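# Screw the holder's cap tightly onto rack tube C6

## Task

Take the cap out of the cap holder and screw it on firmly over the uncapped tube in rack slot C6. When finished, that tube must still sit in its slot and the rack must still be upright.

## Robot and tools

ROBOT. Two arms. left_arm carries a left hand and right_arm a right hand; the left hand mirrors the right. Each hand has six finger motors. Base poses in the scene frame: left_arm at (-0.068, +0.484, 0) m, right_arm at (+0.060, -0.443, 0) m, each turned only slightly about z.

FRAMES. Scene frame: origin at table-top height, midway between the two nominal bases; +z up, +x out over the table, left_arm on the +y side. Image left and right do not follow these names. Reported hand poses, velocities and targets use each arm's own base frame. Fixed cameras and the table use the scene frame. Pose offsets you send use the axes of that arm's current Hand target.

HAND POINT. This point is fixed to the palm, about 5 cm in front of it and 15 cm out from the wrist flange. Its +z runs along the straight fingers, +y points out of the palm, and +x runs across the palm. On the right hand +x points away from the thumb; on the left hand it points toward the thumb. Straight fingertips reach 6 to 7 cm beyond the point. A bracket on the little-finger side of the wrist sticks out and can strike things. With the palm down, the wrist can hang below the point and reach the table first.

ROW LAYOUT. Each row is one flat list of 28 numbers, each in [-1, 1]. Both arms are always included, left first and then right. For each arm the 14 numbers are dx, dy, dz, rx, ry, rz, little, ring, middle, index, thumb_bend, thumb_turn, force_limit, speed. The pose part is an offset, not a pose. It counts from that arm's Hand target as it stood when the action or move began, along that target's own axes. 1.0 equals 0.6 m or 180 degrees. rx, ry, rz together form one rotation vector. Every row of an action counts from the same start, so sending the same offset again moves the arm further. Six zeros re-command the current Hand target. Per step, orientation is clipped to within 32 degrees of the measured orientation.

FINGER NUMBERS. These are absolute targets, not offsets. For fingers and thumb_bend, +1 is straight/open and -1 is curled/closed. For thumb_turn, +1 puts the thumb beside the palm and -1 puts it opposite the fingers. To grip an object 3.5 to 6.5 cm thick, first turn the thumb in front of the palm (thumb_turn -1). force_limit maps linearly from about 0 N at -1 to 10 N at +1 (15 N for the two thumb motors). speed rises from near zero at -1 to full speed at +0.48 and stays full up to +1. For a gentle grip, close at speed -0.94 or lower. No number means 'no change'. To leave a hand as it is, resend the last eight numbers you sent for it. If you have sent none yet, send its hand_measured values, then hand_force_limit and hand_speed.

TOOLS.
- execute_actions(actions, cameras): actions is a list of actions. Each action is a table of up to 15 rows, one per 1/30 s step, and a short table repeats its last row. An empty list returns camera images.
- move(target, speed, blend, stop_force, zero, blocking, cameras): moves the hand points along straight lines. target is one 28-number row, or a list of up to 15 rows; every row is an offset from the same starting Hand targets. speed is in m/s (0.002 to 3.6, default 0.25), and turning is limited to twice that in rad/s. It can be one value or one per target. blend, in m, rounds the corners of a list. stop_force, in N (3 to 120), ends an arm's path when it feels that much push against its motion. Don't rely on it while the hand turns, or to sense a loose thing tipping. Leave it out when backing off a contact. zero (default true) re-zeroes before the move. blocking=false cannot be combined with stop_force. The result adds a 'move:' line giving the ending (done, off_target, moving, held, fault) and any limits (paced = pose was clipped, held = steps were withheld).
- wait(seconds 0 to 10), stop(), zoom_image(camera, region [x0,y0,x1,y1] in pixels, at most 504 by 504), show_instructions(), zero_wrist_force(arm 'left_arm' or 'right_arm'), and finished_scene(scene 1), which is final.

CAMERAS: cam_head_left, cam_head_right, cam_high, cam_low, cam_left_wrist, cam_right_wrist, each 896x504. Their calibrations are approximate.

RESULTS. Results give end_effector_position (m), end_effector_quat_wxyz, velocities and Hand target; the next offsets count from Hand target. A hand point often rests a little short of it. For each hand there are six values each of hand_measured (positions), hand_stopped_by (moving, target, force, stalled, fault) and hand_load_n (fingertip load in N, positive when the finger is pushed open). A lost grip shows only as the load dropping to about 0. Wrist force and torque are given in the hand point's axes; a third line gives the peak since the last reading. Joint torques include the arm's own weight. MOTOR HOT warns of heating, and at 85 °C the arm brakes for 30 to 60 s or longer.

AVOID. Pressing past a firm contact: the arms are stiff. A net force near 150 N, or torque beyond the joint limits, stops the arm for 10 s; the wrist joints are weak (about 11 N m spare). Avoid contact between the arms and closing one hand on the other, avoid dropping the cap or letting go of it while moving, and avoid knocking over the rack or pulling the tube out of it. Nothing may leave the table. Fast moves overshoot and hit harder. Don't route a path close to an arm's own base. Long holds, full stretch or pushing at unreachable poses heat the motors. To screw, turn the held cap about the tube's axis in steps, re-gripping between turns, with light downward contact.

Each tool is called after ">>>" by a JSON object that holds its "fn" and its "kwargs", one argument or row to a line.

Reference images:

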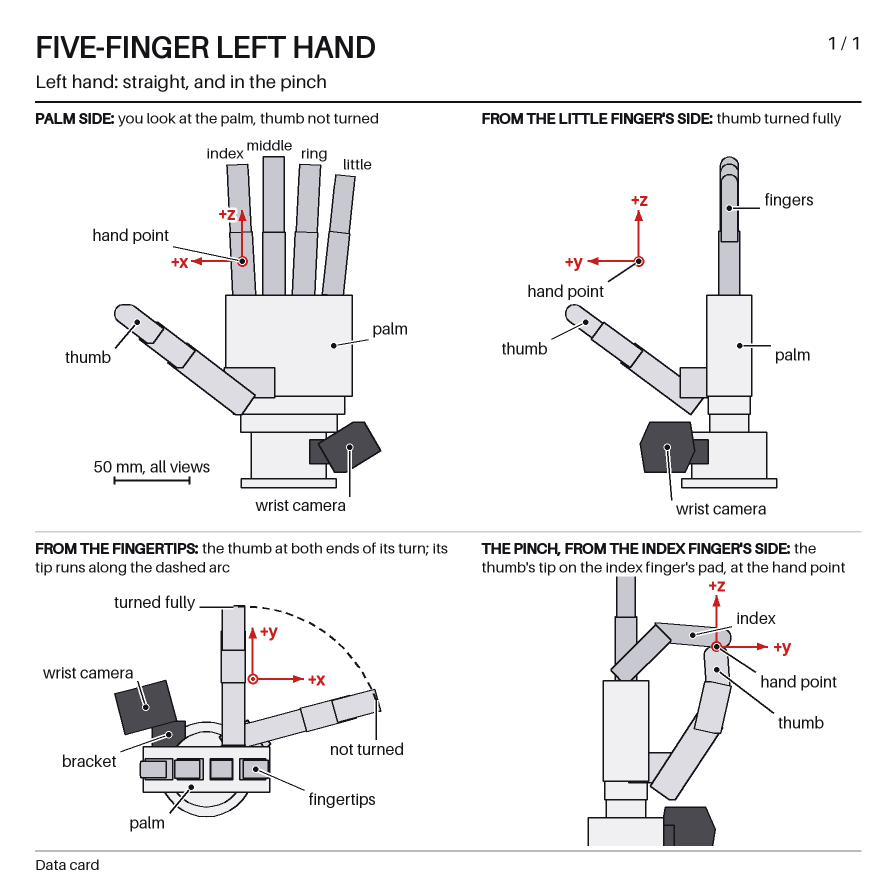

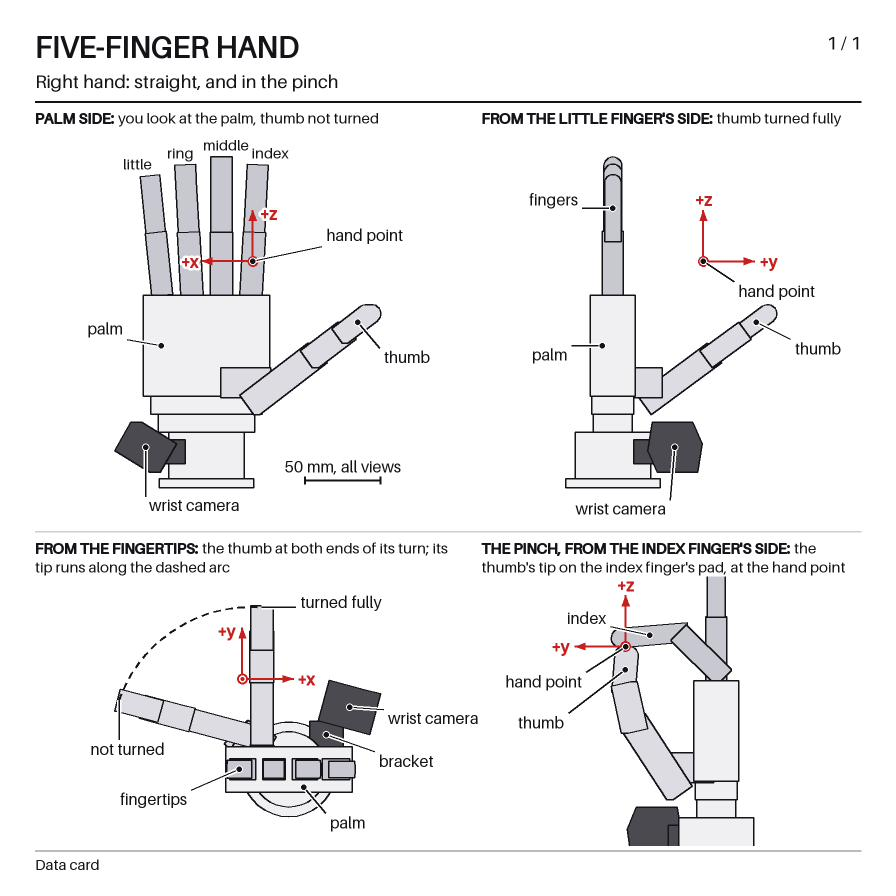

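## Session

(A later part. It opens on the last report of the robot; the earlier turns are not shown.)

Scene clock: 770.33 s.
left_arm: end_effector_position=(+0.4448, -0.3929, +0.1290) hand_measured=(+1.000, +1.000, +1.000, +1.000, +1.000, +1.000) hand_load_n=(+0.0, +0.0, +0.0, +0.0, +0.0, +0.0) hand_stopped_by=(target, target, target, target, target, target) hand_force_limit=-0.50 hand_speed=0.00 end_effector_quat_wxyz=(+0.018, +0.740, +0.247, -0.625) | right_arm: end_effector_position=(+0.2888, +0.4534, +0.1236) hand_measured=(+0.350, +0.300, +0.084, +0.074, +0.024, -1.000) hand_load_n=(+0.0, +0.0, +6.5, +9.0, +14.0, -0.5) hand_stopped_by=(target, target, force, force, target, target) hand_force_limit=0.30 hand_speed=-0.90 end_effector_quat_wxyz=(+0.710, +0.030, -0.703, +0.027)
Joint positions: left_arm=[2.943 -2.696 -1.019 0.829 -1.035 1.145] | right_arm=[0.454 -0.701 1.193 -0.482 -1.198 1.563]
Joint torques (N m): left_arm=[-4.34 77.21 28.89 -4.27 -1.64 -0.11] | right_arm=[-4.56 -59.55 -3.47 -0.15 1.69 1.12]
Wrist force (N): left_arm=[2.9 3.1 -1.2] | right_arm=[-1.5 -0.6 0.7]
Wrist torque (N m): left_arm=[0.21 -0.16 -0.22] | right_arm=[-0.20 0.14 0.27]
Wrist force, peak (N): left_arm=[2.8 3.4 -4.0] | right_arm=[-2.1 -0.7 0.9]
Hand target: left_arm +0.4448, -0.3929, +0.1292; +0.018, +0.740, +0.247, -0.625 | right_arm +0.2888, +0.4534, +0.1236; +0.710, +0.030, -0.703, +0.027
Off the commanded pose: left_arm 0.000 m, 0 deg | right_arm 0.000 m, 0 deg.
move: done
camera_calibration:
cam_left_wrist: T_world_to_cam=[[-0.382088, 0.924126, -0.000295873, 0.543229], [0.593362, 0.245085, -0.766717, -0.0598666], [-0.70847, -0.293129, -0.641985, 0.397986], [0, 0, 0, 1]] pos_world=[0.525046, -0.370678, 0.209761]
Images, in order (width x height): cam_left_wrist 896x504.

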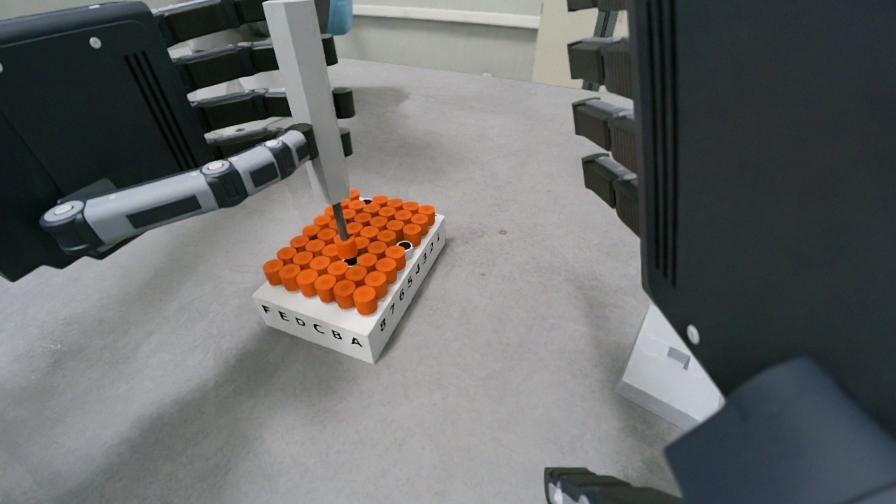

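>>> {"fn": "move", "kwargs": {
  "target": [0,0,0,0,0,0,1,1,1,1,1,1,-0.5,0,-0.004,0,-0.0005,0,0,0,0.35,0.3,-0.14,-0.14,0.02,-1,0.3,-0.9],
  "speed": 0.02,
  "cameras": ["cam_left_wrist"]
}}

>>> {"fn": "zoom_image", "kwargs": {
  "camera": "cam_left_wrist",
  "region": [310, 210, 390, 290]
}}

>>> {"fn": "move", "kwargs": {
  "target": [0.0235,-0.1037,0.0337,-0.1816,-0.0549,-0.0423,1,1,1,1,1,1,-0.5,0,0,0,0,0,0,0,0.35,0.3,-0.14,-0.14,0.02,-1,0.3,-0.9],
  "speed": 0.25,
  "cameras": ["cam_left_wrist"]
}}

>>> {"fn": "zoom_image", "kwargs": {
  "camera": "cam_left_wrist",
  "region": [320, 180, 400, 260]
}}

Scene clock: 777.07 s.
left_arm: end_effector_position=(+0.4448, -0.3929, +0.1292) hand_measured=(+1.000, +1.000, +1.000, +1.000, +1.000, +1.000) hand_load_n=(+0.0, +0.0, +0.0, +0.0, +0.5, +0.0) hand_stopped_by=(target, target, target, target, target, target) hand_force_limit=-0.50 hand_speed=0.00 end_effector_quat_wxyz=(+0.018, +0.740, +0.247, -0.625) | right_arm: end_effector_position=(+0.2890, +0.4534, +0.1212) hand_measured=(+0.350, +0.300, +0.084, +0.074, +0.024, -1.000) hand_load_n=(+0.0, +0.0, +7.0, +9.5, +13.5, +0.0) hand_stopped_by=(target, target, force, force, target, target) hand_force_limit=0.30 hand_speed=-0.90 end_effector_quat_wxyz=(+0.710, +0.030, -0.703, +0.027)
Joint positions: left_arm=[2.942 -2.696 -1.019 0.829 -1.036 1.145] | right_arm=[0.454 -0.698 1.193 -0.486 -1.198 1.563]
Joint torques (N m): left_arm=[-5.6 78.79 29.15 -4.2 -2.11 1.07] | right_arm=[-12.11 -31.75 -3.32 -0.51 -1.89 1.14]
Wrist force (N): left_arm=[2.8 3.2 -1.4] | right_arm=[0.7 -0.6 1.4]
Wrist torque (N m): left_arm=[0.24 -0.14 -0.23] | right_arm=[-0.19 0.21 0.27]
Wrist force, peak (N): left_arm=[2.9 3.3 -1.3] | right_arm=[-2.1 -0.7 1.1]
Hand target: left_arm +0.4448, -0.3929, +0.1292; +0.018, +0.740, +0.247, -0.625 | right_arm +0.2890, +0.4534, +0.1212; +0.710, +0.030, -0.703, +0.027
Off the commanded pose: left_arm 0.000 m, 0 deg | right_arm 0.000 m, 0 deg.
move: done
camera_calibration:
cam_left_wrist: T_world_to_cam=[[-0.381804, 0.924243, -0.000425525, 0.543149], [0.593661, 0.244888, -0.766549, -0.0599778], [-0.708373, -0.292924, -0.642186, 0.39818], [0, 0, 0, 1]] pos_world=[0.525043, -0.370677, 0.209961]
Images, in order (width x height): cam_left_wrist 896x504.

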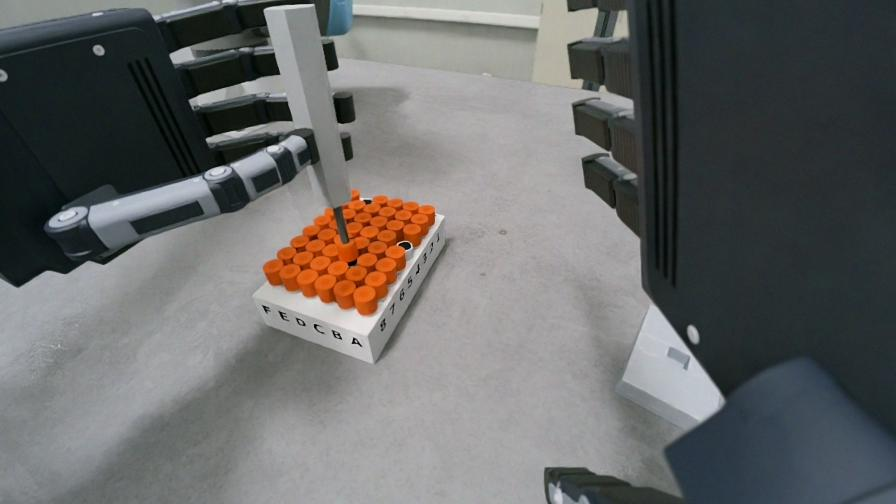

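Scaled by 6.300.

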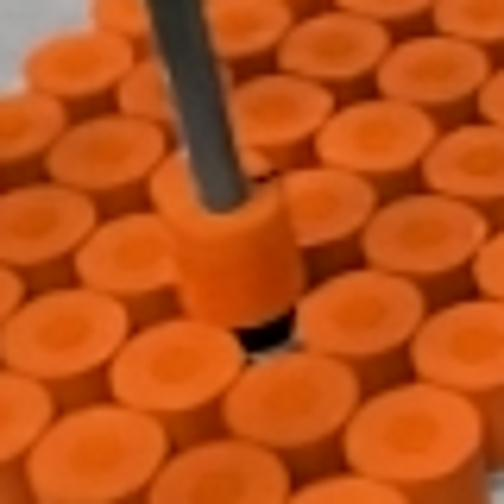

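Scene clock: 778.80 s.
left_arm: end_effector_position=(+0.4035, -0.3402, +0.1293) hand_measured=(+1.000, +1.000, +1.000, +1.000, +1.000, +1.000) hand_load_n=(+0.0, +0.0, +0.0, +0.0, +0.0, +0.0) hand_stopped_by=(target, target, target, target, target, target) hand_force_limit=-0.50 hand_speed=0.00 end_effector_quat_wxyz=(+0.205, +0.632, +0.458, -0.591) | right_arm: end_effector_position=(+0.2890, +0.4534, +0.1212) hand_measured=(+0.350, +0.300, +0.084, +0.074, +0.024, -1.000) hand_load_n=(+0.0, +0.0, +6.5, +9.5, +13.5, +0.0) hand_stopped_by=(target, target, force, force, target, target) hand_force_limit=0.30 hand_speed=-0.90 end_effector_quat_wxyz=(+0.710, +0.030, -0.703, +0.027)
Joint positions: left_arm=[3.167 -2.372 -1.732 1.322 -0.667 0.99] | right_arm=[0.454 -0.698 1.193 -0.486 -1.198 1.563]
Joint torques (N m): left_arm=[4.79 17.08 -3.87 0.05 1.05 -0.53] | right_arm=[-10.65 -57.04 -7.49 2.84 -1.79 1.14]
Wrist force (N): left_arm=[2.6 3.3 -1.3] | right_arm=[0.6 -0.7 1.7]
Wrist torque (N m): left_arm=[0.24 -0.12 -0.14] | right_arm=[-0.23 0.22 0.26]
Wrist force, peak (N): left_arm=[2.3 5.0 -1.2] | right_arm=[0.6 -0.6 1.8]
Hand target: left_arm +0.4035, -0.3402, +0.1292; +0.205, +0.632, +0.458, -0.591 | right_arm +0.2890, +0.4534, +0.1212; +0.710, +0.030, -0.703, +0.027
Off the commanded pose: left_arm 0.000 m, 0 deg | right_arm 0.000 m, 0 deg.
move: done
camera_calibration:
cam_left_wrist: T_world_to_cam=[[-0.84261, 0.538525, -0.000579145, 0.533501], [0.346292, 0.541006, -0.766417, 0.152289], [-0.412421, -0.645991, -0.642343, 0.144992], [0, 0, 0, 1]] pos_world=[0.456594, -0.276029, 0.210161]
Images, in order (width x height): cam_left_wrist 896x504.

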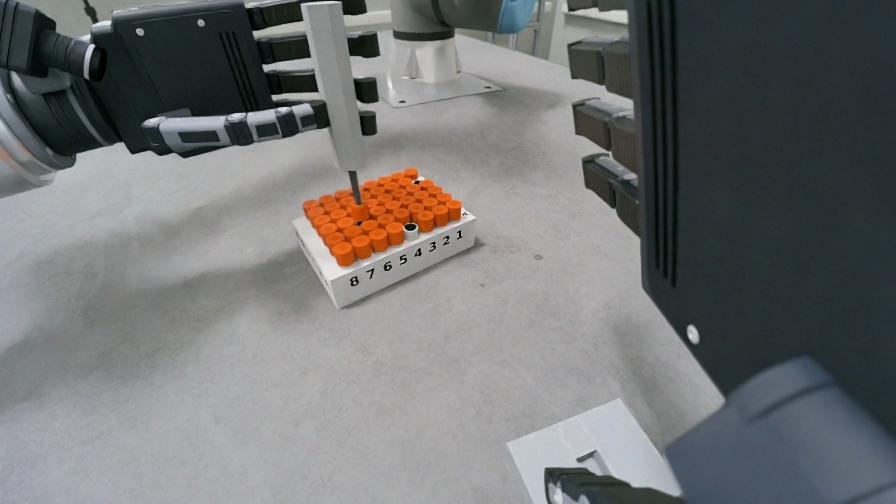

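Scaled by 6.300.

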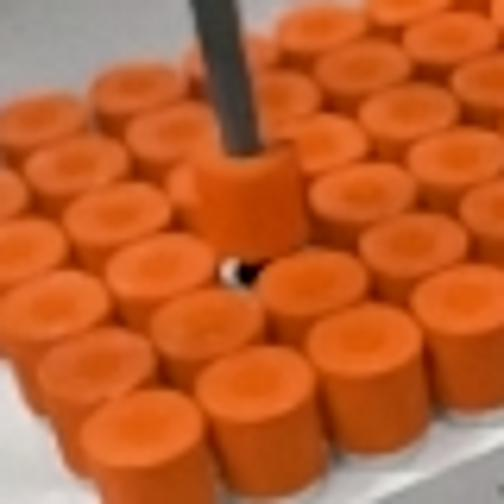

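>>> {"fn": "zoom_image", "kwargs": {
  "camera": "cam_left_wrist",
  "region": [338, 190, 384, 236]
}}

Scaled by 10.957.

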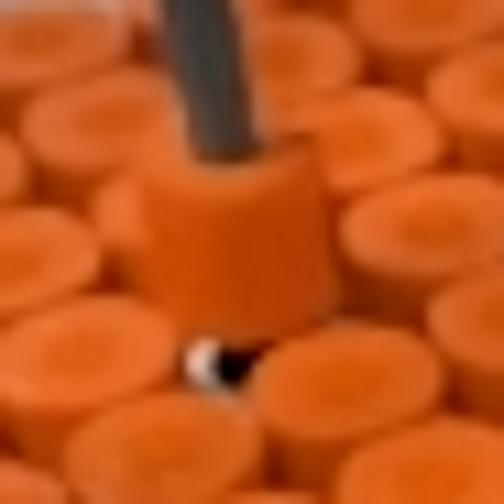

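>>> {"fn": "move", "kwargs": {
  "target": [0,0,0,0,0,0,1,1,1,1,1,1,-0.5,0,0.0025,0.005,0.0008,0,0,0,0.35,0.3,-0.14,-0.14,0.02,-1,0.3,-0.9],
  "speed": 0.02,
  "cameras": ["cam_left_wrist"]
}}

>>> {"fn": "zoom_image", "kwargs": {
  "camera": "cam_left_wrist",
  "region": [320, 180, 400, 260]
}}

>>> {"fn": "move", "kwargs": {
  "target": [-0.0377,0.1001,0.0317,0.1816,0.0549,0.0423,1,1,1,1,1,1,-0.5,0,0,0,0,0,0,0,0.35,0.3,-0.14,-0.14,0.02,-1,0.3,-0.9],
  "speed": 0.25,
  "cameras": ["cam_left_wrist"]
}}

>>> {"fn": "zoom_image", "kwargs": {
  "camera": "cam_left_wrist",
  "region": [310, 210, 390, 290]
}}

Scene clock: 795.63 s.
left_arm: end_effector_position=(+0.4035, -0.3402, +0.1292) hand_measured=(+1.000, +1.000, +1.000, +1.000, +1.000, +1.000) hand_load_n=(+0.0, +0.0, +0.0, +0.0, +0.0, +0.0) hand_stopped_by=(target, target, target, target, target, target) hand_force_limit=-0.50 hand_speed=0.00 end_effector_quat_wxyz=(+0.205, +0.632, +0.458, -0.591) | right_arm: end_effector_position=(+0.2883, +0.4564, +0.1228) hand_measured=(+0.350, +0.300, +0.084, +0.074, +0.024, -1.000) hand_load_n=(+0.0, +0.0, +7.0, +9.0, +14.0, -0.5) hand_stopped_by=(target, target, force, force, target, target) hand_force_limit=0.30 hand_speed=-0.90 end_effector_quat_wxyz=(+0.710, +0.030, -0.703, +0.027)
Joint positions: left_arm=[3.168 -2.373 -1.732 1.322 -0.667 0.99] | right_arm=[0.458 -0.697 1.186 -0.48 -1.193 1.563]
Joint torques (N m): left_arm=[6.41 18.25 -4.74 -0.43 1.84 -0.78] | right_arm=[0.63 -28.1 -17.75 3.14 0.85 -0.42]
Wrist force (N): left_arm=[2.7 3.1 -1.3] | right_arm=[-1.7 -0.5 0.8]
Wrist torque (N m): left_arm=[0.21 -0.13 -0.13] | right_arm=[-0.17 0.13 0.28]
Wrist force, peak (N): left_arm=[2.8 3.4 -1.2] | right_arm=[-2.0 -0.4 0.9]
Hand target: left_arm +0.4035, -0.3402, +0.1292; +0.205, +0.632, +0.458, -0.591 | right_arm +0.2883, +0.4564, +0.1228; +0.710, +0.030, -0.703, +0.027
Off the commanded pose: left_arm 0.000 m, 0 deg | right_arm 0.000 m, 0 deg.
move: done
camera_calibration:
cam_left_wrist: T_world_to_cam=[[-0.84277, 0.538274, -0.000319847, 0.533368], [0.345909, 0.54113, -0.766502, 0.152396], [-0.412415, -0.646095, -0.642242, 0.144771], [0, 0, 0, 1]] pos_world=[0.456497, -0.276028, 0.20996]
Images, in order (width x height): cam_left_wrist 896x504.

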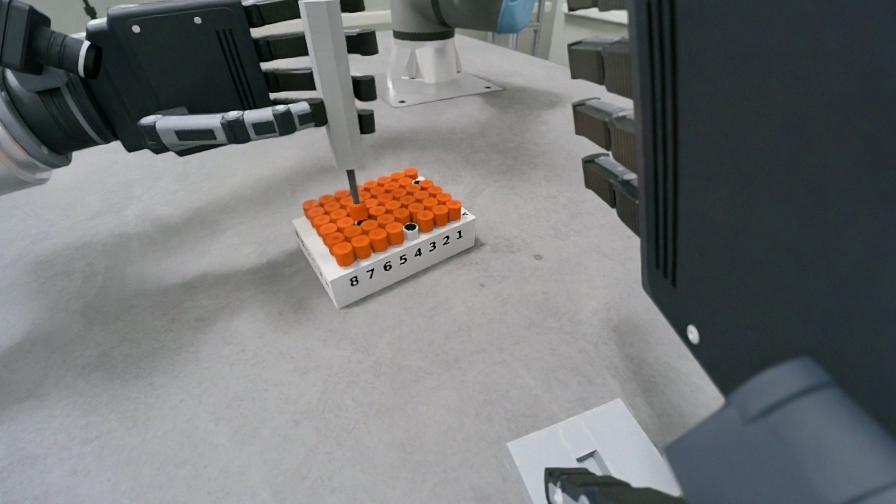

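Scaled by 6.300.

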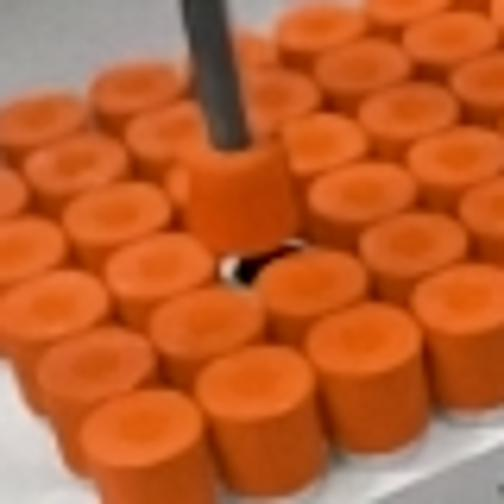

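Scene clock: 797.37 s.
left_arm: end_effector_position=(+0.4448, -0.3929, +0.1290) hand_measured=(+1.000, +1.000, +1.000, +1.000, +1.000, +1.000) hand_load_n=(+0.0, +0.0, +0.0, +0.0, +0.0, +0.0) hand_stopped_by=(target, target, target, target, target, target) hand_force_limit=-0.50 hand_speed=0.00 end_effector_quat_wxyz=(+0.018, +0.740, +0.247, -0.625) | right_arm: end_effector_position=(+0.2883, +0.4564, +0.1228) hand_measured=(+0.350, +0.300, +0.084, +0.074, +0.024, -1.000) hand_load_n=(+0.0, +0.0, +6.5, +9.0, +14.0, +0.0) hand_stopped_by=(target, target, force, force, target, target) hand_force_limit=0.30 hand_speed=-0.90 end_effector_quat_wxyz=(+0.710, +0.030, -0.703, +0.027)
Joint positions: left_arm=[2.943 -2.696 -1.019 0.829 -1.035 1.145] | right_arm=[0.458 -0.697 1.187 -0.48 -1.193 1.563]
Joint torques (N m): left_arm=[-3.97 77.48 28.33 -4.27 -1.72 -0.04] | right_arm=[-8.7 -28.17 -2.3 -0.47 -1.87 -1.34]
Wrist force (N): left_arm=[2.9 3.0 -1.4] | right_arm=[-2.0 -0.5 0.9]
Wrist torque (N m): left_arm=[0.21 -0.16 -0.22] | right_arm=[-0.18 0.17 0.26]
Wrist force, peak (N): left_arm=[3.0 3.6 -4.3] | right_arm=[-2.1 -0.6 0.7]
Hand target: left_arm +0.4448, -0.3929, +0.1292; +0.018, +0.740, +0.247, -0.625 | right_arm +0.2883, +0.4564, +0.1228; +0.710, +0.030, -0.703, +0.027
Off the commanded pose: left_arm 0.000 m, 0 deg | right_arm 0.000 m, 0 deg.
move: done
camera_calibration:
cam_left_wrist: T_world_to_cam=[[-0.382088, 0.924126, -0.000295873, 0.543229], [0.593362, 0.245085, -0.766717, -0.0598666], [-0.70847, -0.293129, -0.641985, 0.397986], [0, 0, 0, 1]] pos_world=[0.525046, -0.370678, 0.209761]
Images, in order (width x height): cam_left_wrist 896x504.

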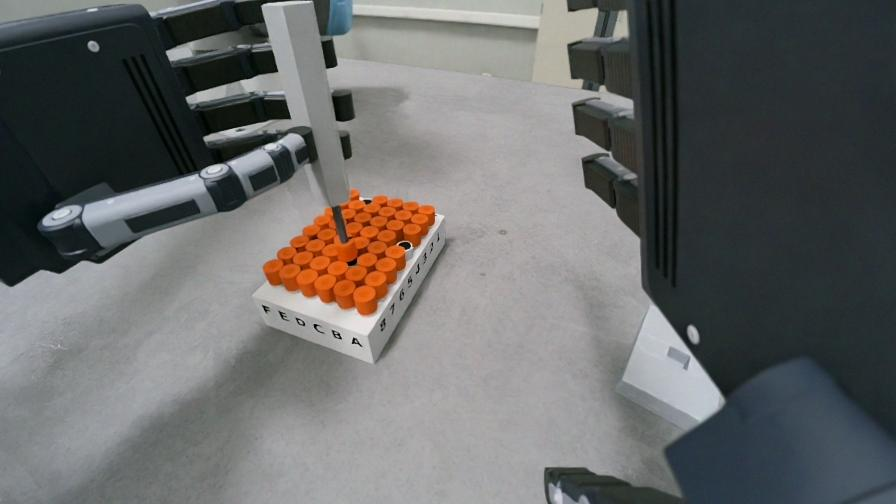

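Scaled by 6.300.

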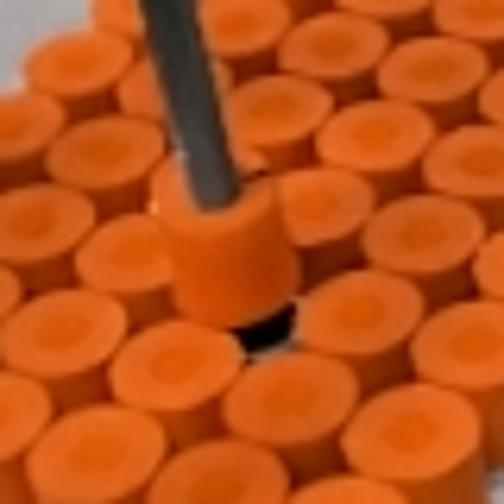

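>>> {"fn": "move", "kwargs": {
  "target": [0,0,0,0,0,0,1,1,1,1,1,1,-0.5,0,0,0.003,0.0016,0,0,0,0.35,0.3,-0.14,-0.14,0.02,-1,0.3,-0.9],
  "speed": 0.02,
  "cameras": ["cam_left_wrist"]
}}

>>> {"fn": "zoom_image", "kwargs": {
  "camera": "cam_left_wrist",
  "region": [310, 210, 390, 290]
}}

>>> {"fn": "move", "kwargs": {
  "target": [0.0235,-0.1037,0.0337,-0.1816,-0.0549,-0.0423,1,1,1,1,1,1,-0.5,0,0,0,0,0,0,0,0.35,0.3,-0.14,-0.14,0.02,-1,0.3,-0.9],
  "speed": 0.25,
  "cameras": ["cam_left_wrist"]
}}

>>> {"fn": "zoom_image", "kwargs": {
  "camera": "cam_left_wrist",
  "region": [320, 180, 400, 260]
}}

Scene clock: 801.27 s.
left_arm: end_effector_position=(+0.4448, -0.3929, +0.1292) hand_measured=(+1.000, +1.000, +1.000, +1.000, +1.000, +1.000) hand_load_n=(+0.0, +0.0, +0.0, +0.0, +0.0, +0.0) hand_stopped_by=(target, target, target, target, target, target) hand_force_limit=-0.50 hand_speed=0.00 end_effector_quat_wxyz=(+0.018, +0.740, +0.247, -0.625) | right_arm: end_effector_position=(+0.2872, +0.4581, +0.1228) hand_measured=(+0.350, +0.300, +0.084, +0.074, +0.024, -1.000) hand_load_n=(+0.0, +0.0, +7.0, +8.5, +14.0, +0.0) hand_stopped_by=(target, target, force, force, target, target) hand_force_limit=0.30 hand_speed=-0.90 end_effector_quat_wxyz=(+0.710, +0.030, -0.703, +0.027)
Joint positions: left_arm=[2.942 -2.696 -1.019 0.829 -1.036 1.145] | right_arm=[0.461 -0.697 1.186 -0.48 -1.19 1.563]
Joint torques (N m): left_arm=[-5.85 78.42 29.1 -4.02 -1.97 1.08] | right_arm=[3.85 -27.3 -25.63 4.18 1.17 -1.23]
Wrist force (N): left_arm=[2.6 3.0 -1.2] | right_arm=[-1.8 -0.6 1.0]
Wrist torque (N m): left_arm=[0.20 -0.12 -0.23] | right_arm=[-0.20 0.13 0.27]
Wrist force, peak (N): left_arm=[3.0 3.3 -1.4] | right_arm=[-2.1 -0.7 1.0]
Hand target: left_arm +0.4448, -0.3929, +0.1292; +0.018, +0.740, +0.247, -0.625 | right_arm +0.2872, +0.4581, +0.1228; +0.710, +0.030, -0.703, +0.027
Off the commanded pose: left_arm 0.000 m, 0 deg | right_arm 0.000 m, 0 deg.
move: done
camera_calibration:
cam_left_wrist: T_world_to_cam=[[-0.381804, 0.924243, -0.000425525, 0.543149], [0.593661, 0.244888, -0.766549, -0.0599778], [-0.708373, -0.292924, -0.642186, 0.39818], [0, 0, 0, 1]] pos_world=[0.525043, -0.370677, 0.209961]
Images, in order (width x height): cam_left_wrist 896x504.

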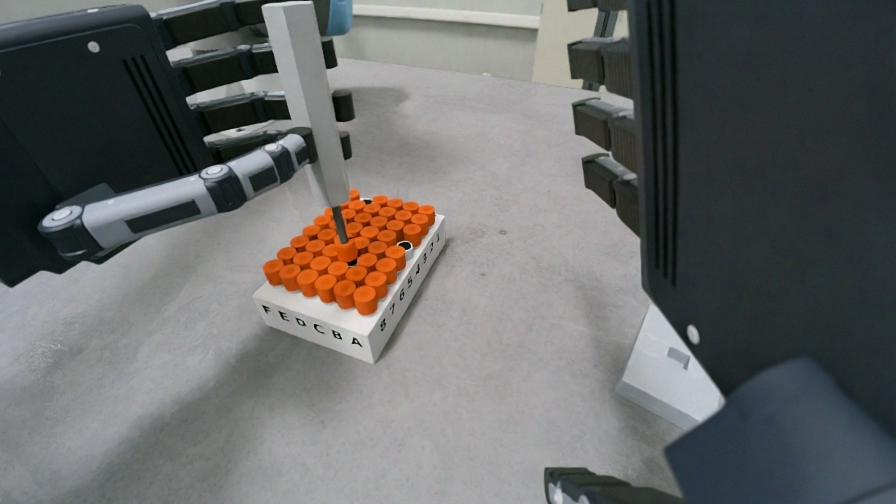

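Scaled by 6.300.

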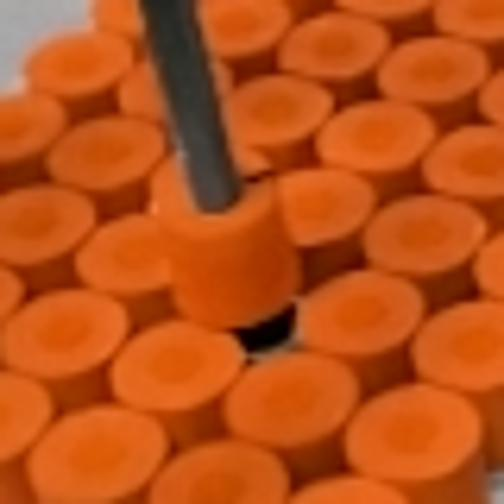

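Scene clock: 803.00 s.
left_arm: end_effector_position=(+0.4035, -0.3402, +0.1293) hand_measured=(+1.000, +1.000, +1.000, +1.000, +1.000, +1.000) hand_load_n=(+0.0, +0.0, +0.0, +0.0, +0.0, +0.0) hand_stopped_by=(target, target, target, target, target, target) hand_force_limit=-0.50 hand_speed=0.00 end_effector_quat_wxyz=(+0.205, +0.632, +0.458, -0.591) | right_arm: end_effector_position=(+0.2872, +0.4581, +0.1228) hand_measured=(+0.350, +0.300, +0.084, +0.074, +0.024, -1.000) hand_load_n=(+0.0, +0.0, +6.5, +9.0, +14.0, +0.0) hand_stopped_by=(target, target, force, force, target, target) hand_force_limit=0.30 hand_speed=-0.90 end_effector_quat_wxyz=(+0.710, +0.030, -0.703, +0.027)
Joint positions: left_arm=[3.167 -2.372 -1.732 1.322 -0.667 0.99] | right_arm=[0.461 -0.697 1.186 -0.48 -1.19 1.563]
Joint torques (N m): left_arm=[4.96 16.83 -2.5 0.02 0.86 -0.35] | right_arm=[-8.33 -31.8 -24.29 3.67 -1.78 -1]
Wrist force (N): left_arm=[2.6 3.2 -1.4] | right_arm=[-1.8 -0.6 0.9]
Wrist torque (N m): left_arm=[0.23 -0.11 -0.13] | right_arm=[-0.19 0.14 0.27]
Wrist force, peak (N): left_arm=[2.2 4.9 -0.9] | right_arm=[-2.1 -0.7 1.0]
Hand target: left_arm +0.4035, -0.3402, +0.1292; +0.205, +0.632, +0.458, -0.591 | right_arm +0.2872, +0.4581, +0.1228; +0.710, +0.030, -0.703, +0.027
Off the commanded pose: left_arm 0.000 m, 0 deg | right_arm 0.000 m, 0 deg.
move: done
camera_calibration:
cam_left_wrist: T_world_to_cam=[[-0.84261, 0.538525, -0.000579145, 0.533501], [0.346292, 0.541006, -0.766417, 0.152289], [-0.412421, -0.645991, -0.642343, 0.144992], [0, 0, 0, 1]] pos_world=[0.456594, -0.276029, 0.210161]
Images, in order (width x height): cam_left_wrist 896x504.

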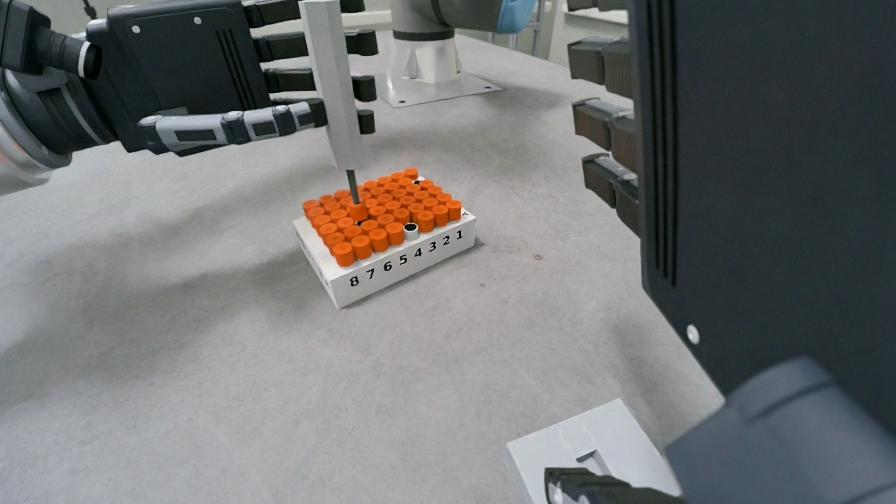

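Scaled by 6.300.

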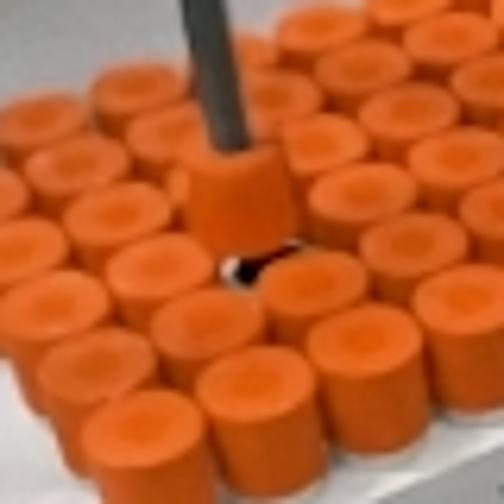

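>>> {"fn": "move", "kwargs": {
  "target": [0,0,0,0,0,0,1,1,1,1,1,1,-0.5,0,0,0.0016,0.0016,0,0,0,0.35,0.3,-0.14,-0.14,0.02,-1,0.3,-0.9],
  "speed": 0.02,
  "cameras": ["cam_left_wrist"]
}}

>>> {"fn": "zoom_image", "kwargs": {
  "camera": "cam_left_wrist",
  "region": [320, 180, 400, 260]
}}

Scene clock: 805.50 s.
left_arm: end_effector_position=(+0.4035, -0.3402, +0.1292) hand_measured=(+1.000, +1.000, +1.000, +1.000, +1.000, +1.000) hand_load_n=(+0.0, +0.0, +0.0, +0.5, +0.0, +0.0) hand_stopped_by=(target, target, target, target, target, target) hand_force_limit=-0.50 hand_speed=0.00 end_effector_quat_wxyz=(+0.205, +0.632, +0.458, -0.591) | right_arm: end_effector_position=(+0.2862, +0.4590, +0.1228) hand_measured=(+0.350, +0.300, +0.084, +0.074, +0.024, -1.000) hand_load_n=(+0.0, +0.0, +6.5, +9.0, +14.0, +0.0) hand_stopped_by=(target, target, force, force, target, target) hand_force_limit=0.30 hand_speed=-0.90 end_effector_quat_wxyz=(+0.710, +0.030, -0.703, +0.027)
Joint positions: left_arm=[3.168 -2.373 -1.732 1.322 -0.667 0.99] | right_arm=[0.463 -0.697 1.187 -0.481 -1.188 1.563]
Joint torques (N m): left_arm=[5.31 17.41 -5.06 -0.24 1.55 -0.63] | right_arm=[8.99 -68.17 -5.39 -0.32 1.41 -1.28]
Wrist force (N): left_arm=[2.5 3.0 -1.4] | right_arm=[-1.4 -0.6 0.7]
Wrist torque (N m): left_arm=[0.20 -0.10 -0.13] | right_arm=[-0.21 0.12 0.28]
Wrist force, peak (N): left_arm=[2.8 3.4 -1.1] | right_arm=[-2.0 -0.7 1.0]
Hand target: left_arm +0.4035, -0.3402, +0.1292; +0.205, +0.632, +0.458, -0.591 | right_arm +0.2862, +0.4590, +0.1228; +0.710, +0.030, -0.703, +0.027
Off the commanded pose: left_arm 0.000 m, 0 deg | right_arm 0.000 m, 0 deg.
move: done
camera_calibration:
cam_left_wrist: T_world_to_cam=[[-0.84277, 0.538274, -0.000319847, 0.533368], [0.345909, 0.54113, -0.766502, 0.152396], [-0.412415, -0.646095, -0.642242, 0.144771], [0, 0, 0, 1]] pos_world=[0.456497, -0.276028, 0.20996]
Images, in order (width x height): cam_left_wrist 896x504.

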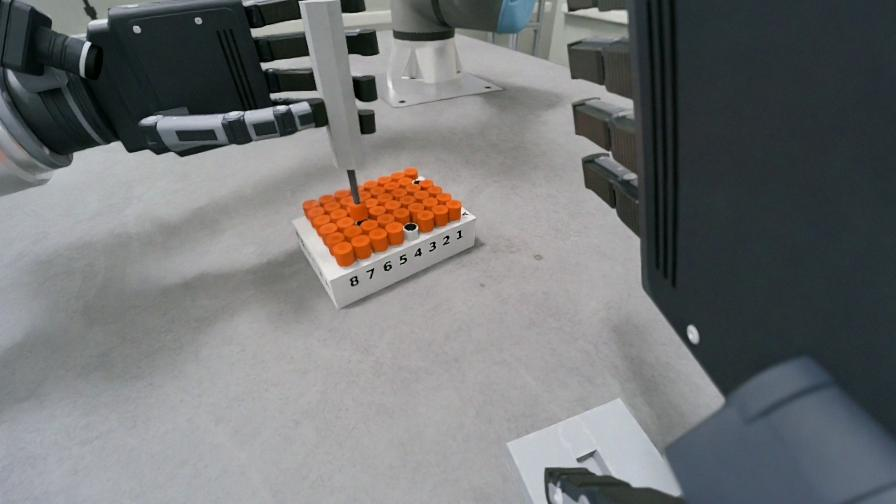

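Scaled by 6.300.

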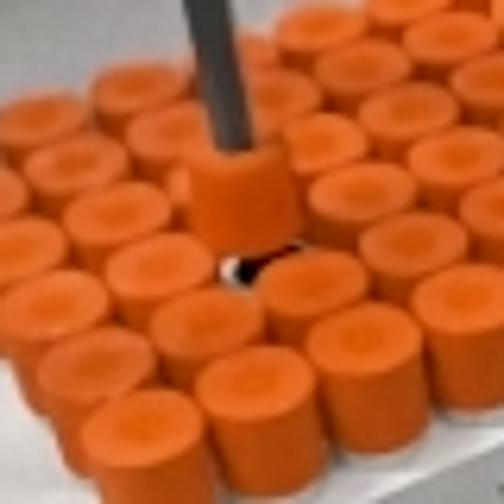

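>>> {"fn": "move", "kwargs": {
  "target": [0,0,0,0,0,0,1,1,1,1,1,1,-0.5,0,0,0.0012,0.0016,0,0,0,0.35,0.3,-0.14,-0.14,0.02,-1,0.3,-0.9],
  "speed": 0.02,
  "cameras": ["cam_left_wrist"]
}}

>>> {"fn": "zoom_image", "kwargs": {
  "camera": "cam_left_wrist",
  "region": [320, 180, 400, 260]
}}

>>> {"fn": "move", "kwargs": {
  "target": [-0.0377,0.1001,0.0317,0.1816,0.0549,0.0423,1,1,1,1,1,1,-0.5,0,0,0,0,0,0,0,0.35,0.3,-0.14,-0.14,0.02,-1,0.3,-0.9],
  "speed": 0.25,
  "cameras": ["cam_left_wrist"]
}}

>>> {"fn": "zoom_image", "kwargs": {
  "camera": "cam_left_wrist",
  "region": [310, 210, 390, 290]
}}

Scene clock: 807.97 s.
left_arm: end_effector_position=(+0.4035, -0.3402, +0.1292) hand_measured=(+1.000, +1.000, +1.000, +1.000, +1.000, +1.000) hand_load_n=(+0.0, +0.0, +0.0, +0.0, +0.0, +0.0) hand_stopped_by=(target, target, target, target, target, target) hand_force_limit=-0.50 hand_speed=0.00 end_effector_quat_wxyz=(+0.205, +0.632, +0.458, -0.591) | right_arm: end_effector_position=(+0.2852, +0.4596, +0.1228) hand_measured=(+0.350, +0.300, +0.084, +0.074, +0.024, -1.000) hand_load_n=(+0.0, +0.0, +6.5, +9.0, +14.0, +0.0) hand_stopped_by=(target, target, force, force, target, target) hand_force_limit=0.30 hand_speed=-0.90 end_effector_quat_wxyz=(+0.710, +0.030, -0.703, +0.027)
Joint positions: left_arm=[3.168 -2.373 -1.732 1.322 -0.667 0.99] | right_arm=[0.465 -0.698 1.189 -0.481 -1.187 1.563]
Joint torques (N m): left_arm=[4.68 17.31 -2.76 -1.48 1.22 0.14] | right_arm=[7.01 -66.82 -5.46 -0.39 1.51 -1.31]
Wrist force (N): left_arm=[2.5 3.1 -1.1] | right_arm=[-1.8 -0.7 0.8]
Wrist torque (N m): left_arm=[0.19 -0.09 -0.14] | right_arm=[-0.21 0.16 0.26]
Wrist force, peak (N): left_arm=[2.9 3.4 -1.2] | right_arm=[-2.1 -0.7 1.0]
Hand target: left_arm +0.4035, -0.3402, +0.1292; +0.205, +0.632, +0.458, -0.591 | right_arm +0.2852, +0.4596, +0.1228; +0.710, +0.030, -0.703, +0.027
Off the commanded pose: left_arm 0.000 m, 0 deg | right_arm 0.000 m, 0 deg.
move: done
camera_calibration:
cam_left_wrist: T_world_to_cam=[[-0.84277, 0.538274, -0.000319847, 0.533368], [0.345909, 0.54113, -0.766502, 0.152396], [-0.412415, -0.646095, -0.642242, 0.144771], [0, 0, 0, 1]] pos_world=[0.456497, -0.276028, 0.20996]
Images, in order (width x height): cam_left_wrist 896x504.

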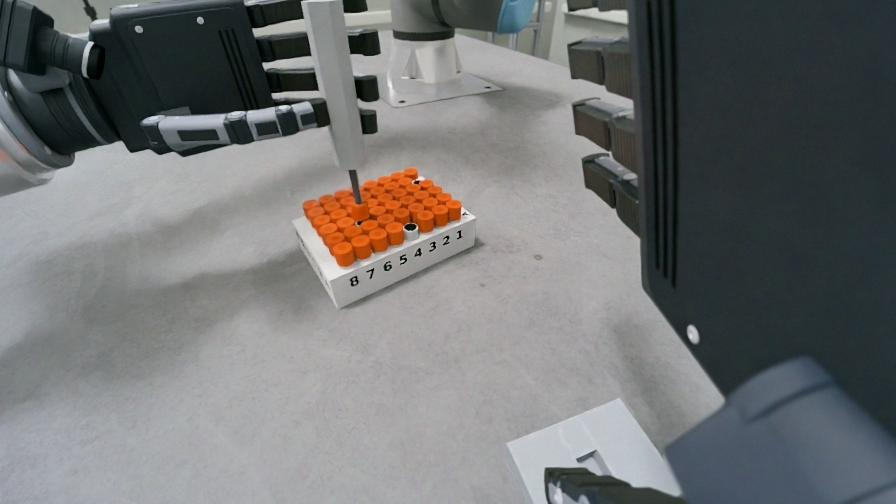

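Scaled by 6.300.

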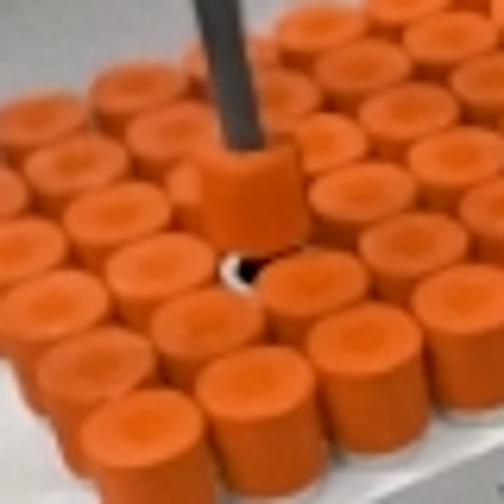

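Scene clock: 809.70 s.
left_arm: end_effector_position=(+0.4448, -0.3928, +0.1290) hand_measured=(+1.000, +1.000, +1.000, +1.000, +1.000, +1.000) hand_load_n=(+0.0, +0.0, +0.0, +0.0, +0.0, +0.0) hand_stopped_by=(target, target, target, target, target, target) hand_force_limit=-0.50 hand_speed=0.00 end_effector_quat_wxyz=(+0.018, +0.740, +0.247, -0.625) | right_arm: end_effector_position=(+0.2852, +0.4596, +0.1228) hand_measured=(+0.350, +0.300, +0.084, +0.074, +0.024, -1.000) hand_load_n=(+0.0, +0.0, +6.5, +8.5, +14.0, +0.0) hand_stopped_by=(target, target, force, force, target, target) hand_force_limit=0.30 hand_speed=-0.90 end_effector_quat_wxyz=(+0.710, +0.030, -0.703, +0.027)
Joint positions: left_arm=[2.943 -2.696 -1.019 0.829 -1.035 1.145] | right_arm=[0.465 -0.698 1.189 -0.481 -1.187 1.563]
Joint torques (N m): left_arm=[-3.84 77.93 28.44 -4.21 -1.68 -0.17] | right_arm=[-6.4 -55.99 -23.26 2.04 -1.76 -1.29]
Wrist force (N): left_arm=[2.6 3.0 -1.3] | right_arm=[-1.9 -0.5 0.8]
Wrist torque (N m): left_arm=[0.20 -0.11 -0.23] | right_arm=[-0.19 0.18 0.25]
Wrist force, peak (N): left_arm=[3.1 3.5 -4.2] | right_arm=[-2.1 -0.6 1.0]
Hand target: left_arm +0.4448, -0.3929, +0.1292; +0.018, +0.740, +0.247, -0.625 | right_arm +0.2852, +0.4596, +0.1228; +0.710, +0.030, -0.703, +0.027
Off the commanded pose: left_arm 0.000 m, 0 deg | right_arm 0.000 m, 0 deg.
move: done
camera_calibration:
cam_left_wrist: T_world_to_cam=[[-0.382088, 0.924126, -0.000295873, 0.543267], [0.593362, 0.245085, -0.766717, -0.0599259], [-0.70847, -0.293129, -0.641985, 0.398057], [0, 0, 0, 1]] pos_world=[0.525146, -0.370678, 0.209761]
Images, in order (width x height): cam_left_wrist 896x504.

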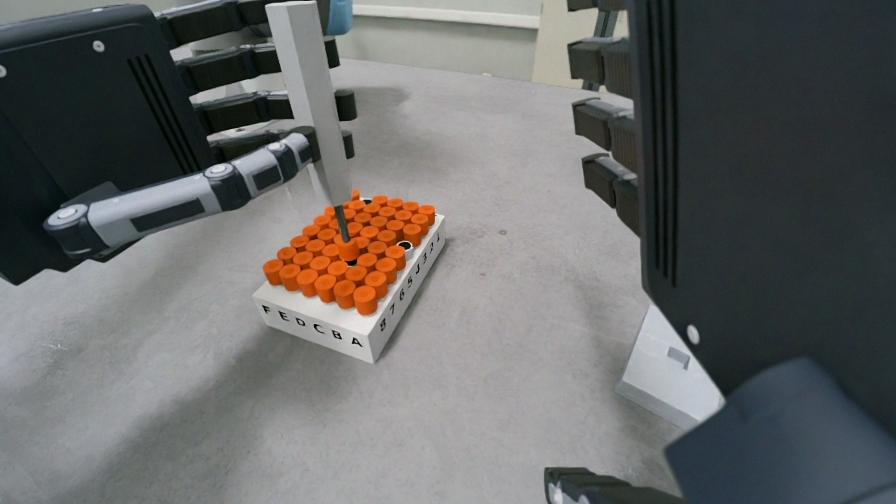

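Scaled by 6.300.

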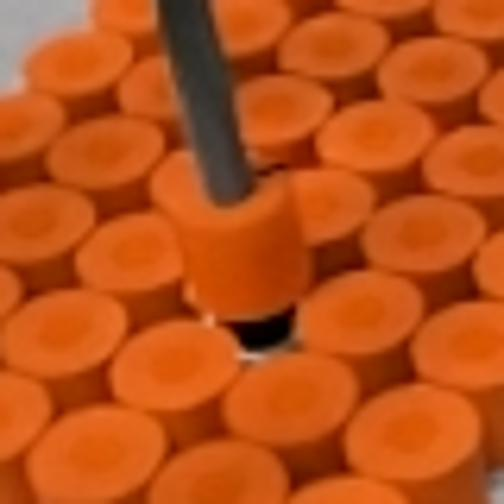

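>>> {"fn": "zoom_image", "kwargs": {
  "camera": "cam_left_wrist",
  "region": [326, 232, 376, 282]
}}

Scaled by 10.080.

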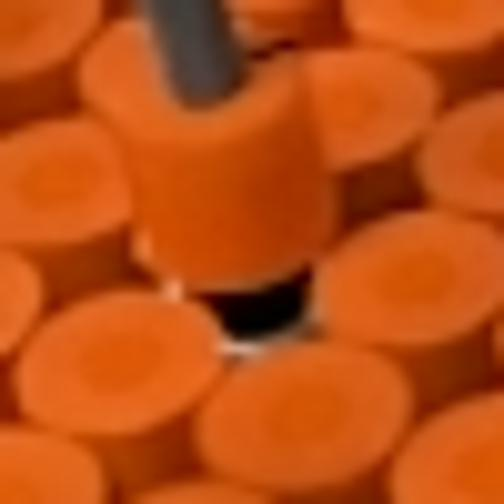

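>>> {"fn": "move", "kwargs": {
  "target": [0.0235,-0.1037,0.0337,-0.1816,-0.0549,-0.0423,1,1,1,1,1,1,-0.5,0,0,0,0,0,0,0,0.35,0.3,-0.14,-0.14,0.02,-1,0.3,-0.9],
  "speed": 0.25,
  "cameras": ["cam_left_wrist"]
}}

>>> {"fn": "zoom_image", "kwargs": {
  "camera": "cam_left_wrist",
  "region": [336, 196, 386, 246]
}}

>>> {"fn": "move", "kwargs": {
  "target": [0.0235,-0.1037,0.0337,-0.1816,-0.0549,-0.0423,1,1,1,1,1,1,-0.5,0,0,0,0,0,0,0,0.35,0.3,-0.14,-0.14,0.02,-1,0.3,-0.9],
  "speed": 0.2,
  "cameras": ["cam_left_wrist"]
}}

Scene clock: 829.30 s.
left_arm: end_effector_position=(+0.4036, -0.3402, +0.1294) hand_measured=(+1.000, +1.000, +1.000, +1.000, +1.000, +1.000) hand_load_n=(+0.0, +0.0, +0.0, +0.0, +0.0, +0.5) hand_stopped_by=(target, target, target, target, target, target) hand_force_limit=-0.50 hand_speed=0.00 end_effector_quat_wxyz=(+0.205, +0.632, +0.458, -0.591) | right_arm: end_effector_position=(+0.2852, +0.4596, +0.1228) hand_measured=(+0.350, +0.300, +0.084, +0.074, +0.024, -1.000) hand_load_n=(+0.0, +0.0, +6.5, +9.0, +14.0, -0.5) hand_stopped_by=(target, target, force, force, target, target) hand_force_limit=0.30 hand_speed=-0.90 end_effector_quat_wxyz=(+0.710, +0.030, -0.703, +0.027)
Joint positions: left_arm=[3.167 -2.372 -1.732 1.322 -0.667 0.99] | right_arm=[0.465 -0.698 1.189 -0.481 -1.187 1.563]
Joint torques (N m): left_arm=[5.05 17.56 -3.44 -0.29 1.06 -0.42] | right_arm=[-7.19 -31.73 -23.2 3.72 -1.81 -1.22]
Wrist force (N): left_arm=[2.7 3.3 -1.3] | right_arm=[-1.5 -0.3 0.9]
Wrist torque (N m): left_arm=[0.23 -0.13 -0.13] | right_arm=[-0.17 0.13 0.28]
Wrist force, peak (N): left_arm=[1.9 5.1 -1.2] | right_arm=[-2.1 -0.7 1.0]
Hand target: left_arm +0.4035, -0.3402, +0.1292; +0.205, +0.632, +0.458, -0.591 | right_arm +0.2852, +0.4596, +0.1228; +0.710, +0.030, -0.703, +0.027
Off the commanded pose: left_arm 0.000 m, 0 deg | right_arm 0.000 m, 0 deg.
move: done
camera_calibration:
cam_left_wrist: T_world_to_cam=[[-0.84261, 0.538525, -0.000579145, 0.533501], [0.346292, 0.541006, -0.766417, 0.152289], [-0.412421, -0.645991, -0.642343, 0.144992], [0, 0, 0, 1]] pos_world=[0.456594, -0.276029, 0.210161]
Images, in order (width x height): cam_left_wrist 896x504.

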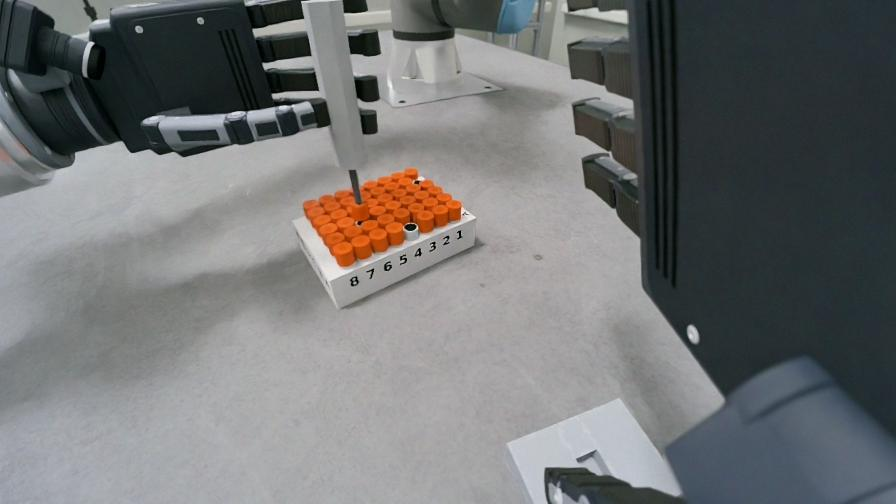

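Scaled by 10.080.

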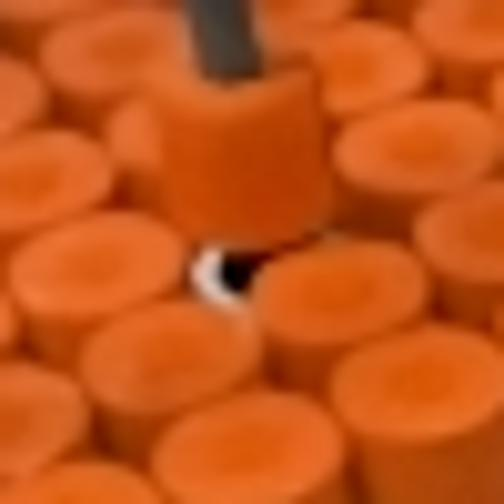

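Scene clock: 831.40 s.
left_arm: end_effector_position=(+0.3395, -0.3208, +0.1293) hand_measured=(+1.000, +1.000, +1.000, +1.000, +1.000, +1.000) hand_load_n=(+0.0, +0.0, +0.0, +0.0, +0.0, +0.0) hand_stopped_by=(target, target, target, target, target, target) hand_force_limit=-0.50 hand_speed=0.00 end_effector_quat_wxyz=(+0.373, +0.465, +0.627, -0.502) | right_arm: end_effector_position=(+0.2852, +0.4596, +0.1228) hand_measured=(+0.350, +0.300, +0.084, +0.074, +0.024, -1.000) hand_load_n=(+0.0, +0.0, +7.0, +8.5, +14.0, +0.0) hand_stopped_by=(target, target, force, force, target, target) hand_force_limit=0.30 hand_speed=-0.90 end_effector_quat_wxyz=(+0.710, +0.030, -0.703, +0.027)
Joint positions: left_arm=[3.306 -2.076 -2.252 2.126 -0.273 0.355] | right_arm=[0.465 -0.698 1.189 -0.481 -1.187 1.563]
Joint torques (N m): left_arm=[4.12 6.66 -7.03 -0.58 0.82 -0.98] | right_arm=[-7.93 -33.51 -23.48 3.63 -1.84 -1.13]
Wrist force (N): left_arm=[2.8 3.3 -1.2] | right_arm=[-1.8 -0.7 0.9]
Wrist torque (N m): left_arm=[0.22 -0.15 -0.12] | right_arm=[-0.23 0.16 0.26]
Wrist force, peak (N): left_arm=[3.2 3.6 -2.0] | right_arm=[-2.1 -0.6 1.0]
Hand target: left_arm +0.3395, -0.3208, +0.1292; +0.373, +0.465, +0.627, -0.502 | right_arm +0.2852, +0.4596, +0.1228; +0.710, +0.030, -0.703, +0.027
Off the commanded pose: left_arm 0.000 m, 0 deg | right_arm 0.000 m, 0 deg.
move: done
camera_calibration:
cam_left_wrist: T_world_to_cam=[[-0.999111, -0.0421551, -0.000554904, 0.335994], [-0.0266545, 0.641822, -0.76639, 0.322894], [0.0326634, -0.765694, -0.642375, -0.0583596], [0, 0, 0, 1]] pos_world=[0.346208, -0.237762, 0.210161]
Images, in order (width x height): cam_left_wrist 896x504.

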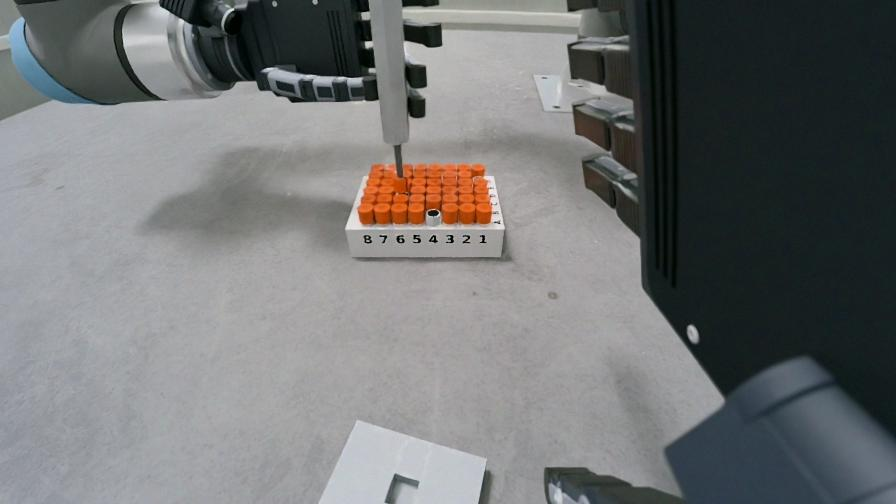

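>>> {"fn": "zoom_image", "kwargs": {
  "camera": "cam_left_wrist",
  "region": [360, 150, 440, 230]
}}

>>> {"fn": "zoom_image", "kwargs": {
  "camera": "cam_left_wrist",
  "region": [376, 160, 426, 210]
}}

Scaled by 6.300.

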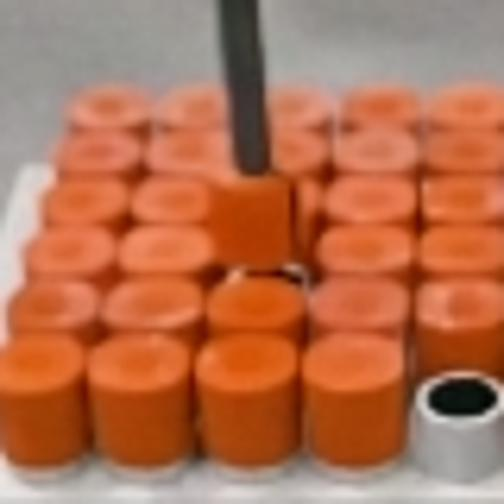

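Scaled by 10.080.

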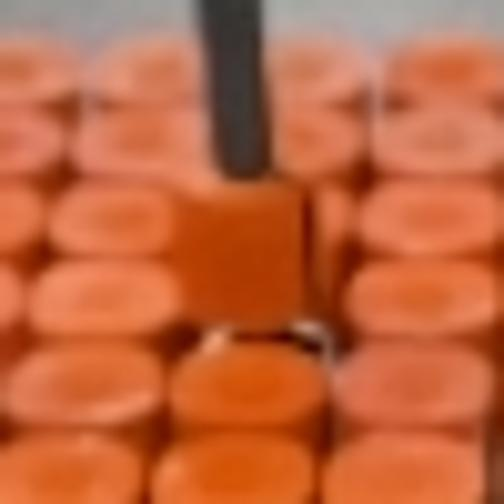

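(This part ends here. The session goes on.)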